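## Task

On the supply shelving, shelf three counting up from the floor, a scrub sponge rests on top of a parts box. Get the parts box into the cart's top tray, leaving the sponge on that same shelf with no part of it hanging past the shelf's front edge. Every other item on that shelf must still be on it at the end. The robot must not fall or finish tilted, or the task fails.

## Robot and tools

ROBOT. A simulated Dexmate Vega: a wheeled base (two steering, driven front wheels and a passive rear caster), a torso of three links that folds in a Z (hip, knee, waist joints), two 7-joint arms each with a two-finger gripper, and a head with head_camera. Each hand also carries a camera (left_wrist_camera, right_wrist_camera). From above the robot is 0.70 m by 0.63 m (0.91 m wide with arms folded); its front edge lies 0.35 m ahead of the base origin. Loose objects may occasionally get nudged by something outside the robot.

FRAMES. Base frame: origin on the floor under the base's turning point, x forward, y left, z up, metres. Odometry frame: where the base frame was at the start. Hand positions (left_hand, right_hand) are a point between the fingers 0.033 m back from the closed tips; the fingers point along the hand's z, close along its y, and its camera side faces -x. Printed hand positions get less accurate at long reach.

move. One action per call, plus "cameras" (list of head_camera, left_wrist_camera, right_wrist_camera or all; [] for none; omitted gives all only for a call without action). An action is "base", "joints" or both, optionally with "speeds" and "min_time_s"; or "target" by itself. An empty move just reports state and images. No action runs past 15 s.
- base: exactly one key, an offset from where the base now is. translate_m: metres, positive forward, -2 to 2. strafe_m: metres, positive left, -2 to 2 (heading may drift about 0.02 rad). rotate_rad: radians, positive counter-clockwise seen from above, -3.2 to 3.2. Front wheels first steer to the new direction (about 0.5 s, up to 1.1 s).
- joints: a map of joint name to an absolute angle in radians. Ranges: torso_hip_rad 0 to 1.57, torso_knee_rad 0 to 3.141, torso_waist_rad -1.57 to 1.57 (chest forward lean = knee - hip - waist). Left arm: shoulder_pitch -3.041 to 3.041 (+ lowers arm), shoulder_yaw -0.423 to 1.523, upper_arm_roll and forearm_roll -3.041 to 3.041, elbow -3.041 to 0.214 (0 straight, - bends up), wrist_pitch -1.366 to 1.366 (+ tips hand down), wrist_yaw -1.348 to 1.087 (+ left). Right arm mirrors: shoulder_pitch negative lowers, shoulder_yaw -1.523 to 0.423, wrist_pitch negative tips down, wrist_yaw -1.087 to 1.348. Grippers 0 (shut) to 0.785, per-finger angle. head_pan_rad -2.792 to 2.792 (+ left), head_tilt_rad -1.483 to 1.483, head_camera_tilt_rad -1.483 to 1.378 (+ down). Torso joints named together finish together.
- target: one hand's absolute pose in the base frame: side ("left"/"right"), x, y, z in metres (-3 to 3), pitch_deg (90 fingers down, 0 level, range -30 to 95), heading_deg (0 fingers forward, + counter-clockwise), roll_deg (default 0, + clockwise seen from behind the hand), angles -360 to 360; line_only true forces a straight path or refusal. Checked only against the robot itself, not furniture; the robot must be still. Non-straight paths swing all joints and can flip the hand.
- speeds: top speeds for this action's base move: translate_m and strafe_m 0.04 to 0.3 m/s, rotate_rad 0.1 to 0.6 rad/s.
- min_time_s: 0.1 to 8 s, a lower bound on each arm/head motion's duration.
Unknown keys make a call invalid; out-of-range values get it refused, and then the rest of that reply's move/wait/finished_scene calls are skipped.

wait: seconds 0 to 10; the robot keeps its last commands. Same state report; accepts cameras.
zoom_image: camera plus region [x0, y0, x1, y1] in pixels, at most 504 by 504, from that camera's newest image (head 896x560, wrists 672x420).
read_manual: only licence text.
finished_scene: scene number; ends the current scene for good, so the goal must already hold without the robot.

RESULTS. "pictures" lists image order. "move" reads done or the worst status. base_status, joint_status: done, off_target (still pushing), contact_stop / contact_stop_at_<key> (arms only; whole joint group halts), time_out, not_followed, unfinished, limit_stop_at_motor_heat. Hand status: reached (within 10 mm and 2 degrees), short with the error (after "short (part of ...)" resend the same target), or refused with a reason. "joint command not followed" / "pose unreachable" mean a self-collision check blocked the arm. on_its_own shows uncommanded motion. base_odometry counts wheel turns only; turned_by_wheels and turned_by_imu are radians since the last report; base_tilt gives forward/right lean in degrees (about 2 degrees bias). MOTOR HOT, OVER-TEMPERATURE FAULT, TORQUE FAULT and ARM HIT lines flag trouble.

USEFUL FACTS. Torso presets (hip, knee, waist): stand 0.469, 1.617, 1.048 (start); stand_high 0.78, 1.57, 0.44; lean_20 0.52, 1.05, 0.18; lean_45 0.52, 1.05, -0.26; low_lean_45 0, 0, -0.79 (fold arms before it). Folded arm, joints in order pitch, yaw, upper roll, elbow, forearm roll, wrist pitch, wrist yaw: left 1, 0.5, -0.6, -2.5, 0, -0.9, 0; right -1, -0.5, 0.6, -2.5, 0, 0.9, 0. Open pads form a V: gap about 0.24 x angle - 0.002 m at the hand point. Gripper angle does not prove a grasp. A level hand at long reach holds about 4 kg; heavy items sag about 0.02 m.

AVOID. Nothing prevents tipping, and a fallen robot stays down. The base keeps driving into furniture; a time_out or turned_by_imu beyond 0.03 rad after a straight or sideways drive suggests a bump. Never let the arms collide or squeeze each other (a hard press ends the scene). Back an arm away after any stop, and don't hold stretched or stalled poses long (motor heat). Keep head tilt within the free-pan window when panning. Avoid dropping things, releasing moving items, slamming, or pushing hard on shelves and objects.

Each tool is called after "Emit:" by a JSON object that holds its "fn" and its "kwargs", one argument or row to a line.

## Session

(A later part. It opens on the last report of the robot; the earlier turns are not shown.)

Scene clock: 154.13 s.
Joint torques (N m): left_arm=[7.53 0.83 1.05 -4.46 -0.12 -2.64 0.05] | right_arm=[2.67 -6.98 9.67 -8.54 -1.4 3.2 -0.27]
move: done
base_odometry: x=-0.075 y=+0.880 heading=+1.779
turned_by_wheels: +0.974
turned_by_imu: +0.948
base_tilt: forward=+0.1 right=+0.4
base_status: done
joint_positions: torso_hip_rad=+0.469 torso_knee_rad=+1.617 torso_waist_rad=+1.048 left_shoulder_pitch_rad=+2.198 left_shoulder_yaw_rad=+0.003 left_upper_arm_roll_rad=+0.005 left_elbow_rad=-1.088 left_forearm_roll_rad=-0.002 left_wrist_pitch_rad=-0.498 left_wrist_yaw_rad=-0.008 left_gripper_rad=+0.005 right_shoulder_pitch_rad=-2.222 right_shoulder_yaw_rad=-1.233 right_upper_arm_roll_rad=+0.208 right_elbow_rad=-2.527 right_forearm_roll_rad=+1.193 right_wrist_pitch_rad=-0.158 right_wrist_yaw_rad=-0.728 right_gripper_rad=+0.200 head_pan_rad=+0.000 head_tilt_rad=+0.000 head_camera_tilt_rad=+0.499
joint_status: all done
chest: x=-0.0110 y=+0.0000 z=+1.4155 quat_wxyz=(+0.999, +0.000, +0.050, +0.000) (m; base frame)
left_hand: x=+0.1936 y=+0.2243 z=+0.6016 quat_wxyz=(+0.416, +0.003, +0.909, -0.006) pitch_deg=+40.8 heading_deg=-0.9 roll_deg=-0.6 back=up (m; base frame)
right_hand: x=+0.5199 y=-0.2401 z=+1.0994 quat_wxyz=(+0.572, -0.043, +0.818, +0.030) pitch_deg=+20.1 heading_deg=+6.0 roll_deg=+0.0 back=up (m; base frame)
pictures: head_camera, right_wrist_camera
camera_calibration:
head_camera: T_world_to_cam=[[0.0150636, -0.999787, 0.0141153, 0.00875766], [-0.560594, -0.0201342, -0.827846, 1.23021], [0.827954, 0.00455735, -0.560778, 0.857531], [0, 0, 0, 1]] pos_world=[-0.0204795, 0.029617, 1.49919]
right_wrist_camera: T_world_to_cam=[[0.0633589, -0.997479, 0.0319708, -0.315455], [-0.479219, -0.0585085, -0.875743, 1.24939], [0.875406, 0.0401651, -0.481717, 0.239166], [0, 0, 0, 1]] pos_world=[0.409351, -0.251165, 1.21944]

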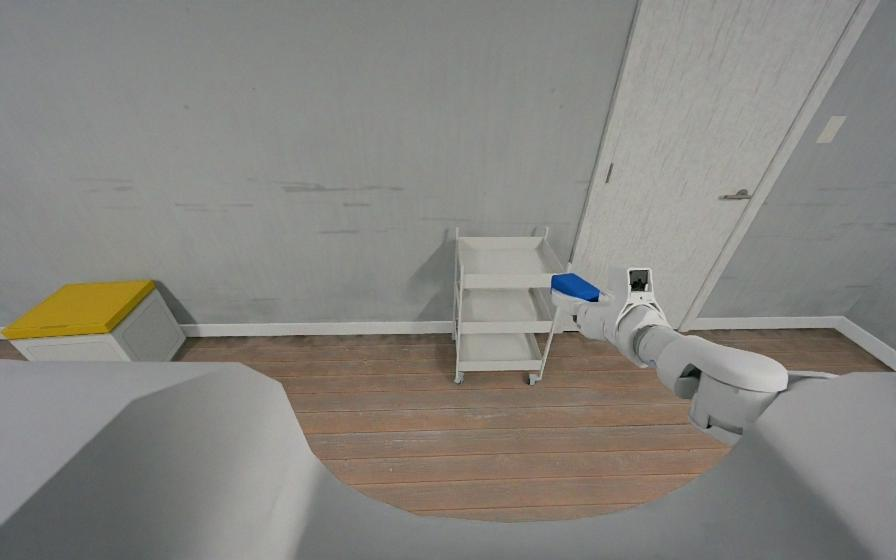

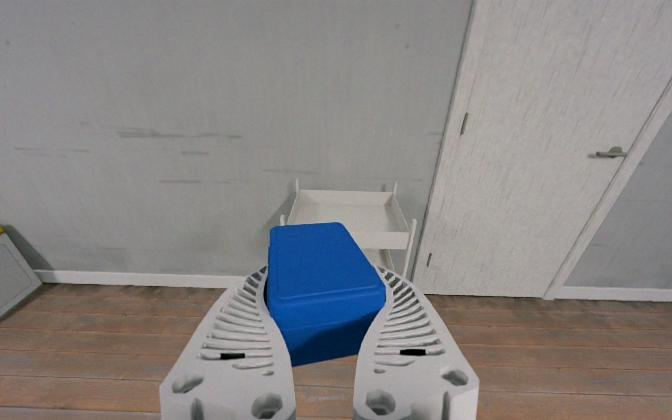

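Emit:
{"fn": "move", "kwargs": {
  "base": {"translate_m": 0.72},
  "speeds": {"translate_m": 0.2},
  "cameras": ["head_camera"]
}}

Emit:
{"fn": "move", "kwargs": {
  "target": {"side":"right","x":0.61,"y":-0.24,"z":0.90,"pitch_deg":26,"heading_deg":3},
  "cameras": ["head_camera","right_wrist_camera"]
}}

Scene clock: 159.90 s.
Joint torques (N m): left_arm=[7.41 0.77 1.03 -3.4 -0.01 -2.8 0] | right_arm=[1.53 -5.35 10.53 -7.29 -1.06 2.75 0.1]
move: done
base_odometry: x=-0.223 y=+1.585 heading=+1.780
turned_by_wheels: +0.001
turned_by_imu: -0.001
base_tilt: forward=+0.2 right=+0.4
base_status: done
joint_positions: torso_hip_rad=+0.469 torso_knee_rad=+1.617 torso_waist_rad=+1.048 left_shoulder_pitch_rad=+2.198 left_shoulder_yaw_rad=+0.003 left_upper_arm_roll_rad=+0.005 left_elbow_rad=-1.088 left_forearm_roll_rad=-0.002 left_wrist_pitch_rad=-0.498 left_wrist_yaw_rad=-0.008 left_gripper_rad=+0.005 right_shoulder_pitch_rad=-2.222 right_shoulder_yaw_rad=-1.233 right_upper_arm_roll_rad=+0.208 right_elbow_rad=-2.527 right_forearm_roll_rad=+1.193 right_wrist_pitch_rad=-0.158 right_wrist_yaw_rad=-0.728 right_gripper_rad=+0.200 head_pan_rad=+0.000 head_tilt_rad=+0.000 head_camera_tilt_rad=+0.499
joint_status: not commanded
chest: x=-0.0110 y=+0.0000 z=+1.4155 quat_wxyz=(+0.999, +0.000, +0.050, +0.000) (m; base frame)
left_hand: x=+0.1936 y=+0.2243 z=+0.6016 quat_wxyz=(+0.416, +0.003, +0.909, -0.006) pitch_deg=+40.8 heading_deg=-0.9 roll_deg=-0.6 back=up (m; base frame)
right_hand: x=+0.5199 y=-0.2401 z=+1.0994 quat_wxyz=(+0.572, -0.043, +0.818, +0.030) pitch_deg=+20.1 heading_deg=+6.0 roll_deg=+0.0 back=up (m; base frame)
pictures: head_camera
camera_calibration:
head_camera: T_world_to_cam=[[0.0150646, -0.999787, 0.0141168, 0.00875542], [-0.560594, -0.020136, -0.827846, 1.23021], [0.827954, 0.00455737, -0.560778, 0.857531], [0, 0, 0, 1]] pos_world=[-0.0204795, 0.029617, 1.49919]

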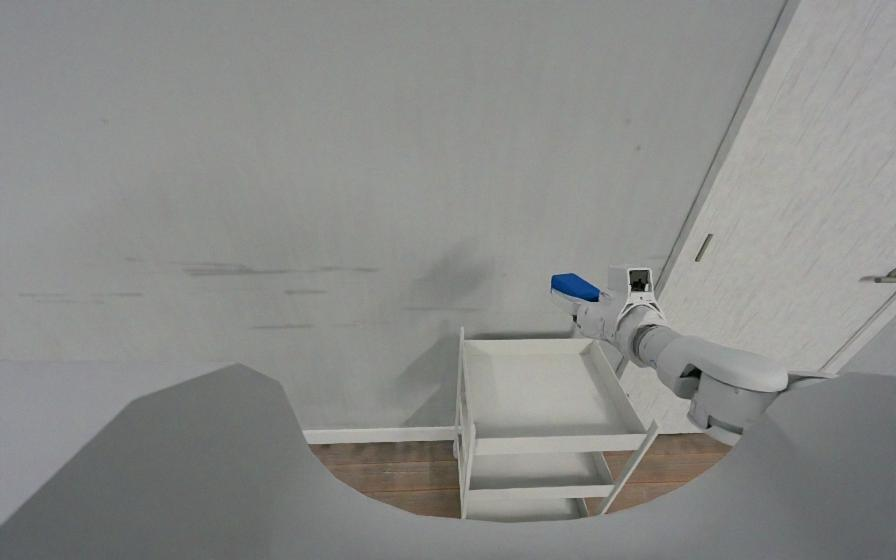

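Scene clock: 164.67 s.
Joint torques (N m): left_arm=[7.82 1.35 0.96 -3.29 -0.11 -2.69 0.11] | right_arm=[17.08 -5.91 5.55 -6.88 -1.31 4.07 0.13]
move: done
base_odometry: x=-0.223 y=+1.585 heading=+1.780
turned_by_wheels: +0.000
turned_by_imu: +0.001
base_tilt: forward=+0.2 right=+0.3
base_status: not commanded
joint_positions: torso_hip_rad=+0.469 torso_knee_rad=+1.617 torso_waist_rad=+1.048 left_shoulder_pitch_rad=+2.198 left_shoulder_yaw_rad=+0.003 left_upper_arm_roll_rad=+0.005 left_elbow_rad=-1.088 left_forearm_roll_rad=-0.002 left_wrist_pitch_rad=-0.498 left_wrist_yaw_rad=-0.008 left_gripper_rad=+0.005 right_shoulder_pitch_rad=-1.531 right_shoulder_yaw_rad=-0.867 right_upper_arm_roll_rad=-0.556 right_elbow_rad=-1.888 right_forearm_roll_rad=+0.923 right_wrist_pitch_rad=-0.155 right_wrist_yaw_rad=-0.554 right_gripper_rad=+0.200 head_pan_rad=+0.000 head_tilt_rad=+0.000 head_camera_tilt_rad=+0.499
joint_status: not commanded
chest: x=-0.0110 y=+0.0000 z=+1.4155 quat_wxyz=(+0.999, +0.000, +0.050, +0.000) (m; base frame)
left_hand: x=+0.1936 y=+0.2243 z=+0.6016 quat_wxyz=(+0.416, +0.003, +0.909, -0.006) pitch_deg=+40.8 heading_deg=-0.9 roll_deg=-0.6 back=up (m; base frame)
right_hand: x=+0.6092 y=-0.2407 z=+0.9010 quat_wxyz=(+0.530, -0.022, +0.848, +0.014) pitch_deg=+26.0 heading_deg=+3.0 roll_deg=+0.0 back=up (m; base frame)
right_hand_status: reached (straight line, planned for 3.2 s): 2 mm and 0.0 deg off.
pictures: head_camera, right_wrist_camera
camera_calibration:
head_camera: T_world_to_cam=[[0.0150646, -0.999787, 0.0141168, 0.00875542], [-0.560594, -0.020136, -0.827846, 1.23021], [0.827954, 0.00455737, -0.560778, 0.857531], [0, 0, 0, 1]] pos_world=[-0.0204795, 0.029617, 1.49919]
right_wrist_camera: T_world_to_cam=[[0.014047, -0.999248, 0.0361298, -0.289472], [-0.569416, -0.0376962, -0.821185, 1.12921], [0.821929, -0.0090377, -0.569518, 0.165274], [0, 0, 0, 1]] pos_world=[0.511211, -0.245193, 1.03187]

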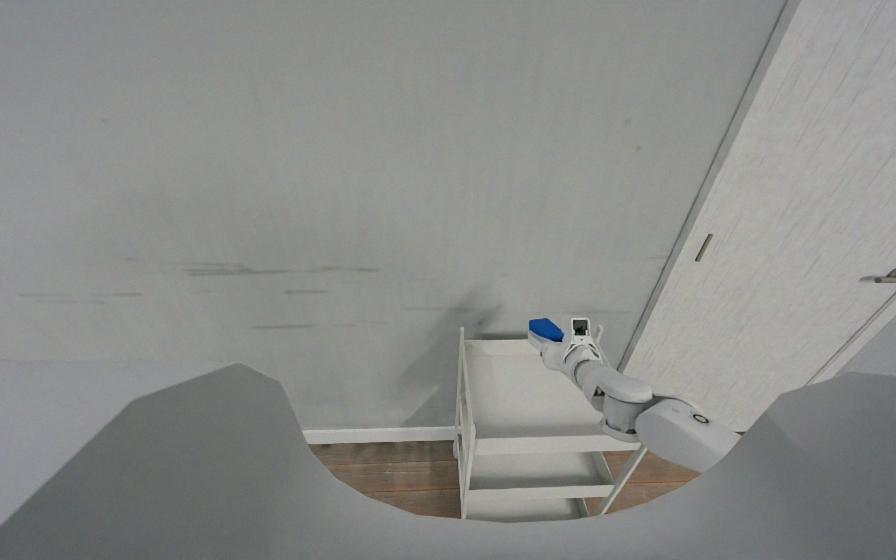

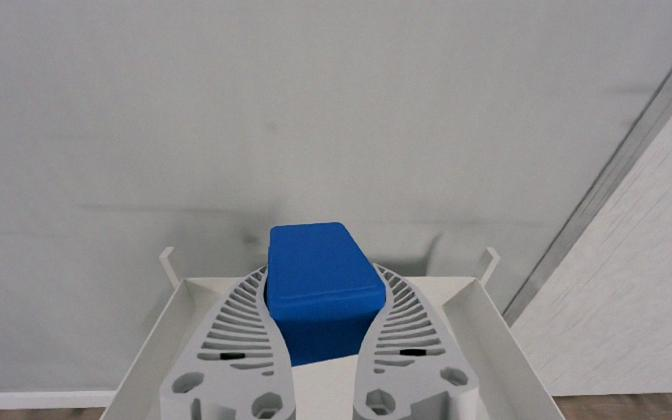

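Emit:
{"fn": "move", "kwargs": {
  "target": {"side":"right","x":0.62,"y":-0.24,"z":0.745,"pitch_deg":27,"heading_deg":2,"line_only":true}
}}

Emit:
{"fn": "move", "kwargs": {
  "target": {"side":"right","x":0.62,"y":-0.24,"z":0.712,"pitch_deg":27,"heading_deg":2,"line_only":true},
  "cameras": ["right_wrist_camera","head_camera"]
}}

Emit:
{"fn": "move", "kwargs": {
  "target": {"side":"right","x":0.62,"y":-0.24,"z":0.704,"pitch_deg":27,"heading_deg":2,"line_only":true},
  "cameras": ["right_wrist_camera"]
}}

Scene clock: 169.47 s.
Joint torques (N m): left_arm=[7.83 1.19 1.45 -3.83 -0.03 -2.7 0.12] | right_arm=[17.31 -0.96 1.38 -5.46 -1.03 3.52 0.25]
move: done
base_odometry: x=-0.223 y=+1.585 heading=+1.780
turned_by_wheels: +0.000
turned_by_imu: +0.001
base_tilt: forward=+0.2 right=+0.3
base_status: not commanded
joint_positions: torso_hip_rad=+0.469 torso_knee_rad=+1.617 torso_waist_rad=+1.048 left_shoulder_pitch_rad=+2.198 left_shoulder_yaw_rad=+0.003 left_upper_arm_roll_rad=+0.005 left_elbow_rad=-1.088 left_forearm_roll_rad=-0.002 left_wrist_pitch_rad=-0.498 left_wrist_yaw_rad=-0.008 left_gripper_rad=+0.005 right_shoulder_pitch_rad=-1.364 right_shoulder_yaw_rad=-0.502 right_upper_arm_roll_rad=-0.727 right_elbow_rad=-1.113 right_forearm_roll_rad=+0.730 right_wrist_pitch_rad=+0.195 right_wrist_yaw_rad=-0.295 right_gripper_rad=+0.200 head_pan_rad=+0.000 head_tilt_rad=+0.000 head_camera_tilt_rad=+0.499
joint_status: not commanded
chest: x=-0.0110 y=+0.0000 z=+1.4155 quat_wxyz=(+0.999, +0.000, +0.050, +0.000) (m; base frame)
left_hand: x=+0.1936 y=+0.2243 z=+0.6016 quat_wxyz=(+0.416, +0.003, +0.909, -0.006) pitch_deg=+40.8 heading_deg=-0.9 roll_deg=-0.6 back=up (m; base frame)
right_hand: x=+0.6198 y=-0.2404 z=+0.7454 quat_wxyz=(+0.522, -0.015, +0.853, +0.009) pitch_deg=+27.0 heading_deg=+2.0 roll_deg=+0.0 back=up (m; base frame)
right_hand_status: reached (straight line, planned for 2.8 s): 1 mm and 0.1 deg off.
camera_calibration:
head_camera: T_world_to_cam=[[0.0150646, -0.999787, 0.0141168, 0.00875542], [-0.560594, -0.020136, -0.827846, 1.23021], [0.827954, 0.00455737, -0.560778, 0.857531], [0, 0, 0, 1]] pos_world=[-0.0204795, 0.029617, 1.49919]
left_wrist_camera: T_world_to_cam=[[-0.00769559, -0.999253, 0.0378729, 0.199042], [-0.719337, -0.0207769, -0.694351, 0.624431], [0.694619, -0.0325868, -0.718639, 0.458766], [0, 0, 0, 1]] pos_world=[0.13204, 0.226817, 0.755723]
right_wrist_camera: T_world_to_cam=[[-0.0027444, -0.999322, 0.0367223, -0.273814], [-0.584847, -0.0281832, -0.810654, 1.01151], [0.811139, -0.0237017, -0.584373, 0.0822377], [0, 0, 0, 1]] pos_world=[0.524119, -0.243172, 0.878094]

Scene clock: 172.30 s.
Joint torques (N m): left_arm=[7.47 0.07 1.2 -3.95 -0.09 -3.29 0.08] | right_arm=[16.98 -0.74 0.52 -4.99 -0.56 3.14 0.19]
move: done
base_odometry: x=-0.223 y=+1.585 heading=+1.780
turned_by_wheels: +0.000
turned_by_imu: +0.001
base_tilt: forward=+0.1 right=+0.3
base_status: not commanded
joint_positions: torso_hip_rad=+0.469 torso_knee_rad=+1.617 torso_waist_rad=+1.048 left_shoulder_pitch_rad=+2.198 left_shoulder_yaw_rad=+0.003 left_upper_arm_roll_rad=+0.005 left_elbow_rad=-1.088 left_forearm_roll_rad=-0.002 left_wrist_pitch_rad=-0.498 left_wrist_yaw_rad=-0.008 left_gripper_rad=+0.005 right_shoulder_pitch_rad=-1.286 right_shoulder_yaw_rad=-0.368 right_upper_arm_roll_rad=-0.748 right_elbow_rad=-0.793 right_forearm_roll_rad=+0.709 right_wrist_pitch_rad=+0.341 right_wrist_yaw_rad=-0.189 right_gripper_rad=+0.200 head_pan_rad=+0.000 head_tilt_rad=+0.000 head_camera_tilt_rad=+0.499
joint_status: not commanded
chest: x=-0.0110 y=+0.0000 z=+1.4155 quat_wxyz=(+0.999, +0.000, +0.050, +0.000) (m; base frame)
left_hand: x=+0.1936 y=+0.2243 z=+0.6016 quat_wxyz=(+0.416, +0.003, +0.909, -0.006) pitch_deg=+40.8 heading_deg=-0.9 roll_deg=-0.6 back=up (m; base frame)
right_hand: x=+0.6198 y=-0.2403 z=+0.7122 quat_wxyz=(+0.522, -0.015, +0.853, +0.009) pitch_deg=+27.0 heading_deg=+2.0 roll_deg=+0.0 back=up (m; base frame)
right_hand_status: reached (straight line, planned for 1.4 s): 0 mm and 0.1 deg off.
pictures: head_camera, right_wrist_camera
camera_calibration:
head_camera: T_world_to_cam=[[0.0150646, -0.999787, 0.0141168, 0.00875542], [-0.560594, -0.020136, -0.827846, 1.23021], [0.827954, 0.00455737, -0.560778, 0.857531], [0, 0, 0, 1]] pos_world=[-0.0204795, 0.029617, 1.49919]
right_wrist_camera: T_world_to_cam=[[-0.00273937, -0.999322, 0.0367237, -0.272495], [-0.58496, -0.0281839, -0.810572, 0.984505], [0.811058, -0.0237023, -0.584486, 0.0629184], [0, 0, 0, 1]] pos_world=[0.524119, -0.243072, 0.844794]

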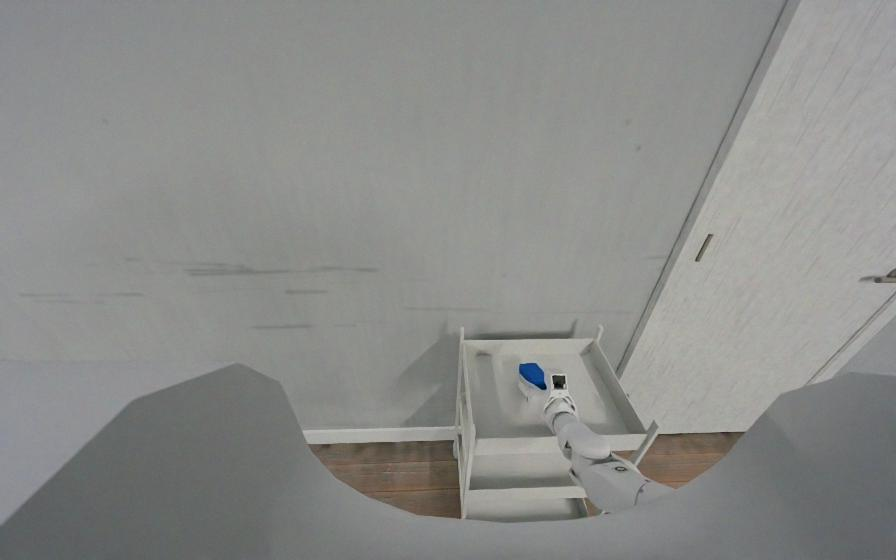

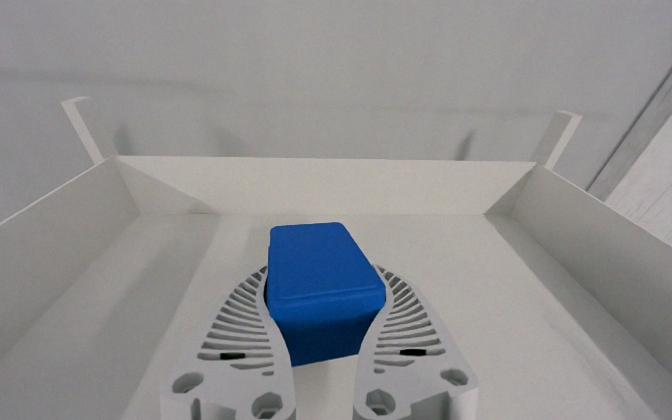

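Scene clock: 174.30 s.
Joint torques (N m): left_arm=[6.89 0.02 1.35 -3.1 -0.11 -2.59 0.03] | right_arm=[17.48 -0.45 -0.49 -3.53 -0.41 3.49 0.27]
move: done
base_odometry: x=-0.223 y=+1.585 heading=+1.780
turned_by_wheels: +0.000
turned_by_imu: +0.001
base_tilt: forward=+0.2 right=+0.3
base_status: not commanded
joint_positions: torso_hip_rad=+0.469 torso_knee_rad=+1.617 torso_waist_rad=+1.048 left_shoulder_pitch_rad=+2.198 left_shoulder_yaw_rad=+0.003 left_upper_arm_roll_rad=+0.005 left_elbow_rad=-1.088 left_forearm_roll_rad=-0.002 left_wrist_pitch_rad=-0.498 left_wrist_yaw_rad=-0.008 left_gripper_rad=+0.005 right_shoulder_pitch_rad=-1.253 right_shoulder_yaw_rad=-0.318 right_upper_arm_roll_rad=-0.751 right_elbow_rad=-0.671 right_forearm_roll_rad=+0.706 right_wrist_pitch_rad=+0.394 right_wrist_yaw_rad=-0.149 right_gripper_rad=+0.200 head_pan_rad=+0.000 head_tilt_rad=+0.000 head_camera_tilt_rad=+0.499
joint_status: not commanded
chest: x=-0.0110 y=+0.0000 z=+1.4155 quat_wxyz=(+0.999, +0.000, +0.050, +0.000) (m; base frame)
left_hand: x=+0.1936 y=+0.2243 z=+0.6016 quat_wxyz=(+0.416, +0.003, +0.909, -0.006) pitch_deg=+40.8 heading_deg=-0.9 roll_deg=-0.6 back=up (m; base frame)
right_hand: x=+0.6197 y=-0.2402 z=+0.7040 quat_wxyz=(+0.522, -0.015, +0.853, +0.009) pitch_deg=+27.0 heading_deg=+2.0 roll_deg=+0.0 back=up (m; base frame)
right_hand_status: reached (straight line, planned for 0.7 s): 0 mm and 0.1 deg off.
pictures: right_wrist_camera
camera_calibration:
right_wrist_camera: T_world_to_cam=[[-0.00246104, -0.999321, 0.0367729, -0.272285], [-0.584956, -0.0283866, -0.810568, 0.977829], [0.811061, -0.0235054, -0.584489, 0.0583157], [0, 0, 0, 1]] pos_world=[0.524019, -0.242972, 0.836694]

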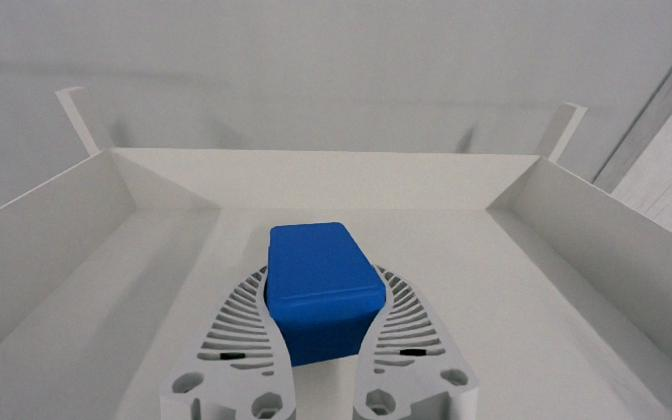

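Emit:
{"fn": "move", "kwargs": {
  "target": {"side":"right","x":0.615,"y":-0.24,"z":0.697,"pitch_deg":28,"heading_deg":2,"line_only":true},
  "cameras": ["right_wrist_camera"]
}}

Emit:
{"fn": "move", "kwargs": {
  "target": {"side":"right","x":0.613,"y":-0.24,"z":0.693,"pitch_deg":29,"heading_deg":2,"line_only":true},
  "cameras": ["right_wrist_camera"]
}}

Scene clock: 175.37 s.
Joint torques (N m): left_arm=[7.69 1.06 1.09 -3.98 -0.13 -2.35 0.18] | right_arm=[7.47 -3.28 1 -7.36 0.23 3.26 0.17]
move: done
base_odometry: x=-0.223 y=+1.585 heading=+1.780
turned_by_wheels: +0.000
turned_by_imu: +0.000
base_tilt: forward=+0.1 right=+0.3
base_status: not commanded
joint_positions: torso_hip_rad=+0.469 torso_knee_rad=+1.617 torso_waist_rad=+1.048 left_shoulder_pitch_rad=+2.198 left_shoulder_yaw_rad=+0.003 left_upper_arm_roll_rad=+0.005 left_elbow_rad=-1.088 left_forearm_roll_rad=-0.002 left_wrist_pitch_rad=-0.498 left_wrist_yaw_rad=-0.008 left_gripper_rad=+0.005 right_shoulder_pitch_rad=-1.254 right_shoulder_yaw_rad=-0.317 right_upper_arm_roll_rad=-0.751 right_elbow_rad=-0.669 right_forearm_roll_rad=+0.708 right_wrist_pitch_rad=+0.386 right_wrist_yaw_rad=-0.148 right_gripper_rad=+0.200 head_pan_rad=+0.000 head_tilt_rad=+0.000 head_camera_tilt_rad=+0.499
joint_status: not commanded
chest: x=-0.0110 y=+0.0000 z=+1.4155 quat_wxyz=(+0.999, +0.000, +0.050, +0.000) (m; base frame)
left_hand: x=+0.1936 y=+0.2243 z=+0.6016 quat_wxyz=(+0.416, +0.003, +0.909, -0.006) pitch_deg=+40.8 heading_deg=-0.9 roll_deg=-0.6 back=up (m; base frame)
right_hand: x=+0.6165 y=-0.2402 z=+0.6991 quat_wxyz=(+0.517, -0.015, +0.856, +0.009) pitch_deg=+27.7 heading_deg=+2.0 roll_deg=+0.0 back=up (m; base frame)
right_hand_status: reached (straight line, planned for 0.2 s): 3 mm and 0.3 deg off.
pictures: right_wrist_camera
camera_calibration:
right_wrist_camera: T_world_to_cam=[[-0.00207012, -0.999297, 0.0374389, -0.272899], [-0.594288, -0.028881, -0.803734, 0.972813], [0.80425, -0.0239133, -0.59381, 0.0685546], [0, 0, 0, 1]] pos_world=[0.522431, -0.242972, 0.832808]

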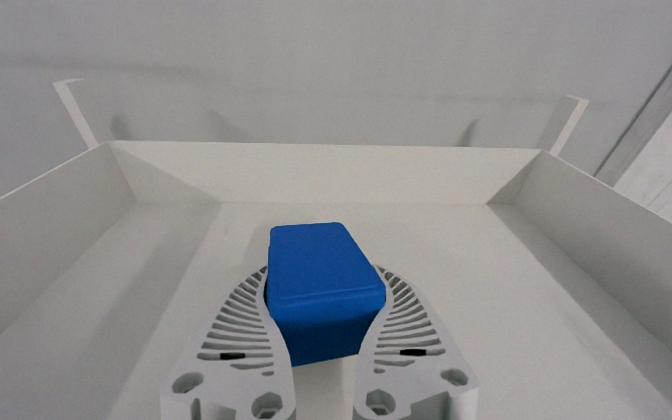

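Scene clock: 176.53 s.
Joint torques (N m): left_arm=[7.6 0.75 1.2 -3.83 -0.1 -3.01 0.16] | right_arm=[8 -4.21 0.42 -7.62 -0.35 2.48 -0.48]
move: done
base_odometry: x=-0.223 y=+1.585 heading=+1.780
turned_by_wheels: +0.000
turned_by_imu: +0.000
base_tilt: forward=+0.1 right=+0.2
base_status: not commanded
joint_positions: torso_hip_rad=+0.469 torso_knee_rad=+1.617 torso_waist_rad=+1.048 left_shoulder_pitch_rad=+2.198 left_shoulder_yaw_rad=+0.003 left_upper_arm_roll_rad=+0.005 left_elbow_rad=-1.088 left_forearm_roll_rad=-0.002 left_wrist_pitch_rad=-0.498 left_wrist_yaw_rad=-0.008 left_gripper_rad=+0.005 right_shoulder_pitch_rad=-1.258 right_shoulder_yaw_rad=-0.326 right_upper_arm_roll_rad=-0.752 right_elbow_rad=-0.691 right_forearm_roll_rad=+0.712 right_wrist_pitch_rad=+0.356 right_wrist_yaw_rad=-0.154 right_gripper_rad=+0.200 head_pan_rad=+0.000 head_tilt_rad=+0.000 head_camera_tilt_rad=+0.499
joint_status: not commanded
chest: x=-0.0110 y=+0.0000 z=+1.4155 quat_wxyz=(+0.999, +0.000, +0.050, +0.000) (m; base frame)
left_hand: x=+0.1936 y=+0.2243 z=+0.6016 quat_wxyz=(+0.416, +0.003, +0.909, -0.006) pitch_deg=+40.8 heading_deg=-0.9 roll_deg=-0.6 back=up (m; base frame)
right_hand: x=+0.6135 y=-0.2402 z=+0.6938 quat_wxyz=(+0.509, -0.015, +0.861, +0.009) pitch_deg=+28.8 heading_deg=+2.0 roll_deg=+0.0 back=up (m; base frame)
right_hand_status: reached (straight line, planned for 0.4 s): 1 mm and 0.2 deg off.
pictures: right_wrist_camera
camera_calibration:
right_wrist_camera: T_world_to_cam=[[-0.00120532, -0.999277, 0.0379942, -0.273576], [-0.609716, -0.0293806, -0.792075, 0.968059], [0.792619, -0.0241204, -0.60924, 0.0856166], [0, 0, 0, 1]] pos_world=[0.52205, -0.242871, 0.829331]

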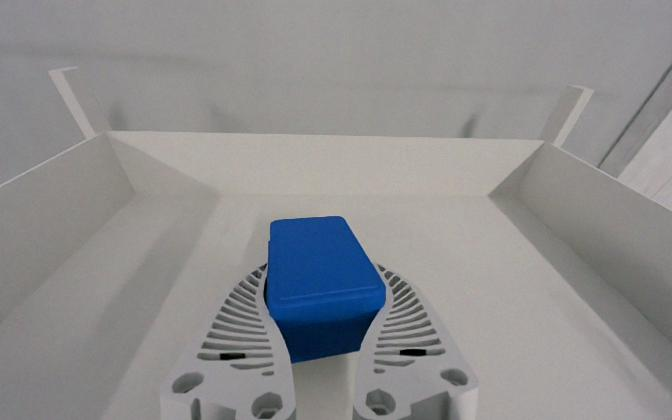

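Emit:
{"fn": "move", "kwargs": {
  "target": {"side":"right","x":0.614,"y":-0.24,"z":0.689,"pitch_deg":28,"heading_deg":2,"line_only":true},
  "cameras": ["right_wrist_camera"]
}}

Scene clock: 179.27 s.
Joint torques (N m): left_arm=[6.98 0.58 1.51 -3.6 0.02 -2.93 0.08] | right_arm=[10.44 1.92 3.17 2.61 -0.05 -0.95 0.21]
move: done
base_odometry: x=-0.223 y=+1.585 heading=+1.780
turned_by_wheels: +0.000
turned_by_imu: +0.001
base_tilt: forward=+0.1 right=+0.3
base_status: not commanded
joint_positions: torso_hip_rad=+0.469 torso_knee_rad=+1.617 torso_waist_rad=+1.048 left_shoulder_pitch_rad=+2.198 left_shoulder_yaw_rad=+0.003 left_upper_arm_roll_rad=+0.005 left_elbow_rad=-1.088 left_forearm_roll_rad=-0.002 left_wrist_pitch_rad=-0.498 left_wrist_yaw_rad=-0.008 left_gripper_rad=+0.005 right_shoulder_pitch_rad=-1.203 right_shoulder_yaw_rad=-0.243 right_upper_arm_roll_rad=-0.751 right_elbow_rad=-0.486 right_forearm_roll_rad=+0.710 right_wrist_pitch_rad=+0.461 right_wrist_yaw_rad=-0.086 right_gripper_rad=+0.200 head_pan_rad=+0.000 head_tilt_rad=+0.000 head_camera_tilt_rad=+0.499
joint_status: not commanded
chest: x=-0.0113 y=+0.0000 z=+1.4155 quat_wxyz=(+0.999, +0.000, +0.050, +0.000) (m; base frame)
left_hand: x=+0.1936 y=+0.2243 z=+0.6017 quat_wxyz=(+0.417, +0.003, +0.909, -0.006) pitch_deg=+40.8 heading_deg=-0.9 roll_deg=-0.6 back=up (m; base frame)
right_hand: x=+0.6142 y=-0.2399 z=+0.6898 quat_wxyz=(+0.515, -0.015, +0.857, +0.009) pitch_deg=+27.9 heading_deg=+2.0 roll_deg=+0.0 back=up (m; base frame)
right_hand_status: reached (straight line, planned for 1.0 s): 1 mm and 0.1 deg off.
pictures: right_wrist_camera
camera_calibration:
right_wrist_camera: T_world_to_cam=[[-0.00151235, -0.999308, 0.037155, -0.272326], [-0.597505, -0.0288903, -0.801345, 0.964289], [0.801864, -0.0234122, -0.597048, 0.0686154], [0, 0, 0, 1]] pos_world=[0.520735, -0.242672, 0.823813]

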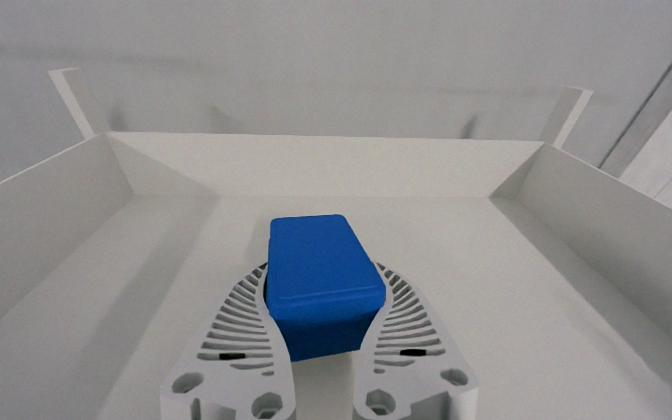

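Emit:
{"fn": "move", "kwargs": {
  "joints": {"right_gripper_rad": 0.26}
}}

Emit:
{"fn": "move", "kwargs": {
  "joints": {"right_gripper_rad": 0.33}
}}

Emit:
{"fn": "move", "kwargs": {
  "joints": {"right_gripper_rad": 0.46},
  "cameras": ["right_wrist_camera"]
}}

Emit:
{"fn": "move", "kwargs": {
  "target": {"side":"right","x":0.60,"y":-0.24,"z":0.82,"pitch_deg":28,"heading_deg":2,"line_only":true},
  "cameras": ["right_wrist_camera","head_camera"]
}}

Scene clock: 180.13 s.
Joint torques (N m): left_arm=[8 0.07 1.39 -4.27 -0.07 -2.53 -0.01] | right_arm=[7.27 1.72 3.9 2.54 0.17 -0.12 0.23]
move: done
base_odometry: x=-0.223 y=+1.585 heading=+1.780
turned_by_wheels: +0.000
turned_by_imu: +0.000
base_tilt: forward=+0.2 right=+0.3
base_status: not commanded
joint_positions: torso_hip_rad=+0.469 torso_knee_rad=+1.617 torso_waist_rad=+1.048 left_shoulder_pitch_rad=+2.198 left_shoulder_yaw_rad=+0.003 left_upper_arm_roll_rad=+0.005 left_elbow_rad=-1.088 left_forearm_roll_rad=-0.002 left_wrist_pitch_rad=-0.498 left_wrist_yaw_rad=-0.008 left_gripper_rad=+0.005 right_shoulder_pitch_rad=-1.202 right_shoulder_yaw_rad=-0.241 right_upper_arm_roll_rad=-0.751 right_elbow_rad=-0.482 right_forearm_roll_rad=+0.710 right_wrist_pitch_rad=+0.463 right_wrist_yaw_rad=-0.084 right_gripper_rad=+0.260 head_pan_rad=+0.000 head_tilt_rad=+0.000 head_camera_tilt_rad=+0.499
joint_status: all done
chest: x=-0.0113 y=+0.0000 z=+1.4155 quat_wxyz=(+0.999, +0.000, +0.050, +0.000) (m; base frame)
left_hand: x=+0.1936 y=+0.2243 z=+0.6017 quat_wxyz=(+0.417, +0.003, +0.909, -0.006) pitch_deg=+40.8 heading_deg=-0.9 roll_deg=-0.6 back=up (m; base frame)
right_hand: x=+0.6142 y=-0.2399 z=+0.6897 quat_wxyz=(+0.516, -0.015, +0.857, +0.009) pitch_deg=+27.9 heading_deg=+2.0 roll_deg=+0.0 back=up (m; base frame)
camera_calibration:
head_camera: T_world_to_cam=[[0.0150607, -0.999787, 0.0141201, 0.00875647], [-0.560364, -0.0201352, -0.828002, 1.23023], [0.82811, 0.0045579, -0.560547, 0.857519], [0, 0, 0, 1]] pos_world=[-0.0208783, 0.029617, 1.49919]
left_wrist_camera: T_world_to_cam=[[-0.00770829, -0.999253, 0.0378693, 0.199046], [-0.71914, -0.0207744, -0.694554, 0.624486], [0.694822, -0.0325871, -0.718443, 0.458661], [0, 0, 0, 1]] pos_world=[0.13194, 0.226817, 0.755723]
right_wrist_camera: T_world_to_cam=[[-0.00140585, -0.999303, 0.0373148, -0.272512], [-0.597328, -0.0290872, -0.801469, 0.964192], [0.801996, -0.0234159, -0.596871, 0.0684804], [0, 0, 0, 1]] pos_world=[0.520635, -0.242672, 0.823813]

Scene clock: 180.67 s.
Joint torques (N m): left_arm=[7.99 0.06 1.14 -4.3 -0.1 -3.04 0.06] | right_arm=[7.76 -0.58 4.72 2.35 -0.2 -0.73 0.54]
move: done
base_odometry: x=-0.223 y=+1.585 heading=+1.780
turned_by_wheels: +0.000
turned_by_imu: +0.000
base_tilt: forward=+0.1 right=+0.3
base_status: not commanded
joint_positions: torso_hip_rad=+0.469 torso_knee_rad=+1.617 torso_waist_rad=+1.048 left_shoulder_pitch_rad=+2.198 left_shoulder_yaw_rad=+0.003 left_upper_arm_roll_rad=+0.005 left_elbow_rad=-1.088 left_forearm_roll_rad=-0.002 left_wrist_pitch_rad=-0.498 left_wrist_yaw_rad=-0.008 left_gripper_rad=+0.005 right_shoulder_pitch_rad=-1.202 right_shoulder_yaw_rad=-0.241 right_upper_arm_roll_rad=-0.751 right_elbow_rad=-0.481 right_forearm_roll_rad=+0.710 right_wrist_pitch_rad=+0.464 right_wrist_yaw_rad=-0.084 right_gripper_rad=+0.330 head_pan_rad=+0.000 head_tilt_rad=+0.000 head_camera_tilt_rad=+0.499
joint_status: all done
chest: x=-0.0113 y=+0.0000 z=+1.4155 quat_wxyz=(+0.999, +0.000, +0.050, +0.000) (m; base frame)
left_hand: x=+0.1936 y=+0.2243 z=+0.6017 quat_wxyz=(+0.417, +0.003, +0.909, -0.006) pitch_deg=+40.8 heading_deg=-0.9 roll_deg=-0.6 back=up (m; base frame)
right_hand: x=+0.6142 y=-0.2399 z=+0.6897 quat_wxyz=(+0.516, -0.015, +0.857, +0.009) pitch_deg=+27.9 heading_deg=+2.0 roll_deg=+0.0 back=up (m; base frame)
camera_calibration:
head_camera: T_world_to_cam=[[0.0150607, -0.999787, 0.0141201, 0.00875647], [-0.560364, -0.0201352, -0.828002, 1.23023], [0.82811, 0.0045579, -0.560547, 0.857519], [0, 0, 0, 1]] pos_world=[-0.0208783, 0.029617, 1.49919]
left_wrist_camera: T_world_to_cam=[[-0.00770829, -0.999253, 0.0378693, 0.199046], [-0.71914, -0.0207744, -0.694554, 0.624486], [0.694822, -0.0325871, -0.718443, 0.458661], [0, 0, 0, 1]] pos_world=[0.13194, 0.226817, 0.755723]
right_wrist_camera: T_world_to_cam=[[-0.00140873, -0.999302, 0.0373169, -0.272512], [-0.597216, -0.0290904, -0.801553, 0.964201], [0.802079, -0.0234154, -0.596759, 0.0683449], [0, 0, 0, 1]] pos_world=[0.520635, -0.242672, 0.823812]

Scene clock: 181.27 s.
Joint torques (N m): left_arm=[7.02 0.61 1.04 -3.83 -0.16 -3.32 -0.04] | right_arm=[8.81 -0.55 4.13 1.46 -0.18 -1.07 0.31]
move: done
base_odometry: x=-0.223 y=+1.585 heading=+1.780
turned_by_wheels: +0.000
turned_by_imu: +0.000
base_tilt: forward=+0.1 right=+0.3
base_status: not commanded
joint_positions: torso_hip_rad=+0.469 torso_knee_rad=+1.617 torso_waist_rad=+1.048 left_shoulder_pitch_rad=+2.198 left_shoulder_yaw_rad=+0.003 left_upper_arm_roll_rad=+0.005 left_elbow_rad=-1.088 left_forearm_roll_rad=-0.002 left_wrist_pitch_rad=-0.498 left_wrist_yaw_rad=-0.008 left_gripper_rad=+0.005 right_shoulder_pitch_rad=-1.202 right_shoulder_yaw_rad=-0.241 right_upper_arm_roll_rad=-0.751 right_elbow_rad=-0.481 right_forearm_roll_rad=+0.710 right_wrist_pitch_rad=+0.464 right_wrist_yaw_rad=-0.084 right_gripper_rad=+0.460 head_pan_rad=+0.000 head_tilt_rad=+0.000 head_camera_tilt_rad=+0.499
joint_status: all done
chest: x=-0.0113 y=+0.0000 z=+1.4155 quat_wxyz=(+0.999, +0.000, +0.050, +0.000) (m; base frame)
left_hand: x=+0.1936 y=+0.2243 z=+0.6017 quat_wxyz=(+0.417, +0.003, +0.909, -0.006) pitch_deg=+40.8 heading_deg=-0.9 roll_deg=-0.6 back=up (m; base frame)
right_hand: x=+0.6142 y=-0.2399 z=+0.6897 quat_wxyz=(+0.516, -0.015, +0.857, +0.009) pitch_deg=+27.9 heading_deg=+2.0 roll_deg=+0.0 back=up (m; base frame)
pictures: right_wrist_camera
camera_calibration:
right_wrist_camera: T_world_to_cam=[[-0.00132773, -0.999305, 0.0372584, -0.272503], [-0.597214, -0.0290919, -0.801554, 0.964121], [0.802081, -0.0233155, -0.59676, 0.0683095], [0, 0, 0, 1]] pos_world=[0.520635, -0.242673, 0.823712]

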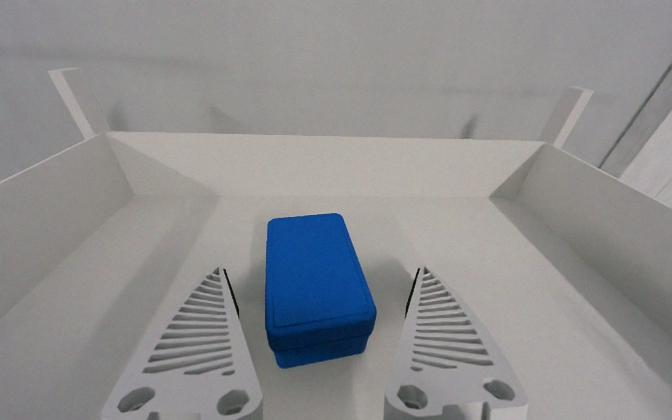

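Scene clock: 186.73 s.
Joint torques (N m): left_arm=[7.32 0.58 1.11 -4.36 -0.08 -3.01 0] | right_arm=[6.43 -6.37 8.66 -9.73 -0.78 2.99 -0.49]
move: done
base_odometry: x=-0.223 y=+1.585 heading=+1.780
turned_by_wheels: +0.000
turned_by_imu: +0.001
base_tilt: forward=+0.2 right=+0.3
base_status: not commanded
joint_positions: torso_hip_rad=+0.469 torso_knee_rad=+1.617 torso_waist_rad=+1.048 left_shoulder_pitch_rad=+2.198 left_shoulder_yaw_rad=+0.003 left_upper_arm_roll_rad=+0.005 left_elbow_rad=-1.088 left_forearm_roll_rad=-0.002 left_wrist_pitch_rad=-0.498 left_wrist_yaw_rad=-0.008 left_gripper_rad=+0.005 right_shoulder_pitch_rad=-1.498 right_shoulder_yaw_rad=-0.726 right_upper_arm_roll_rad=-0.646 right_elbow_rad=-1.620 right_forearm_roll_rad=+0.824 right_wrist_pitch_rad=-0.039 right_wrist_yaw_rad=-0.472 right_gripper_rad=+0.460 head_pan_rad=+0.000 head_tilt_rad=+0.000 head_camera_tilt_rad=+0.499
joint_status: not commanded
chest: x=-0.0112 y=+0.0000 z=+1.4155 quat_wxyz=(+0.999, +0.000, +0.050, +0.000) (m; base frame)
left_hand: x=+0.1936 y=+0.2243 z=+0.6017 quat_wxyz=(+0.416, +0.003, +0.909, -0.006) pitch_deg=+40.8 heading_deg=-0.9 roll_deg=-0.6 back=up (m; base frame)
right_hand: x=+0.6000 y=-0.2401 z=+0.8184 quat_wxyz=(+0.515, -0.015, +0.857, +0.009) pitch_deg=+28.0 heading_deg=+2.0 roll_deg=+0.0 back=up (m; base frame)
right_hand_status: reached (straight line, planned for 3.9 s): 2 mm and 0.0 deg off.
pictures: head_camera, right_wrist_camera
camera_calibration:
head_camera: T_world_to_cam=[[0.0150605, -0.999787, 0.0141193, 0.00875622], [-0.560411, -0.0201346, -0.82797, 1.23023], [0.828078, 0.00455702, -0.560595, 0.857507], [0, 0, 0, 1]] pos_world=[-0.0207785, 0.029617, 1.49919]
right_wrist_camera: T_world_to_cam=[[-0.00162717, -0.999298, 0.0374149, -0.277523], [-0.599002, -0.0289859, -0.800223, 1.05888], [0.800746, -0.0237137, -0.598534, 0.158706], [0, 0, 0, 1]] pos_world=[0.506737, -0.242872, 0.952715]

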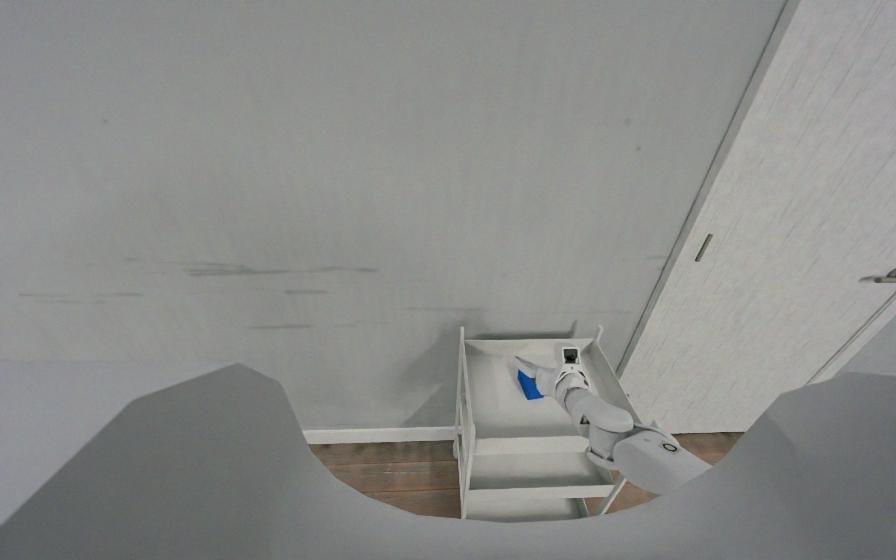

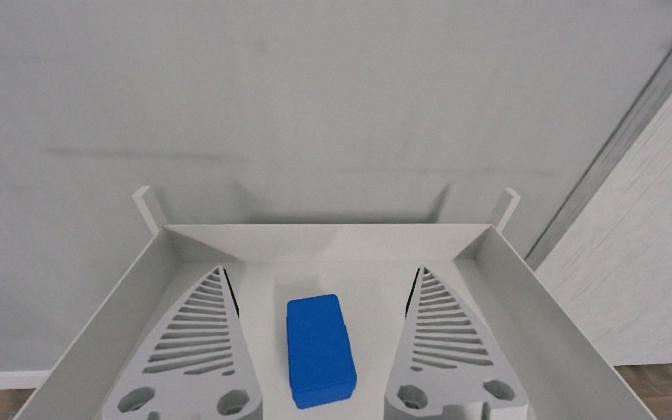

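The parts box is in the top tray and the hand is clear of it.

Emit:
{"fn": "finished_scene", "kwargs": {
  "scene": 3
}}

The scene is finished: the task was done.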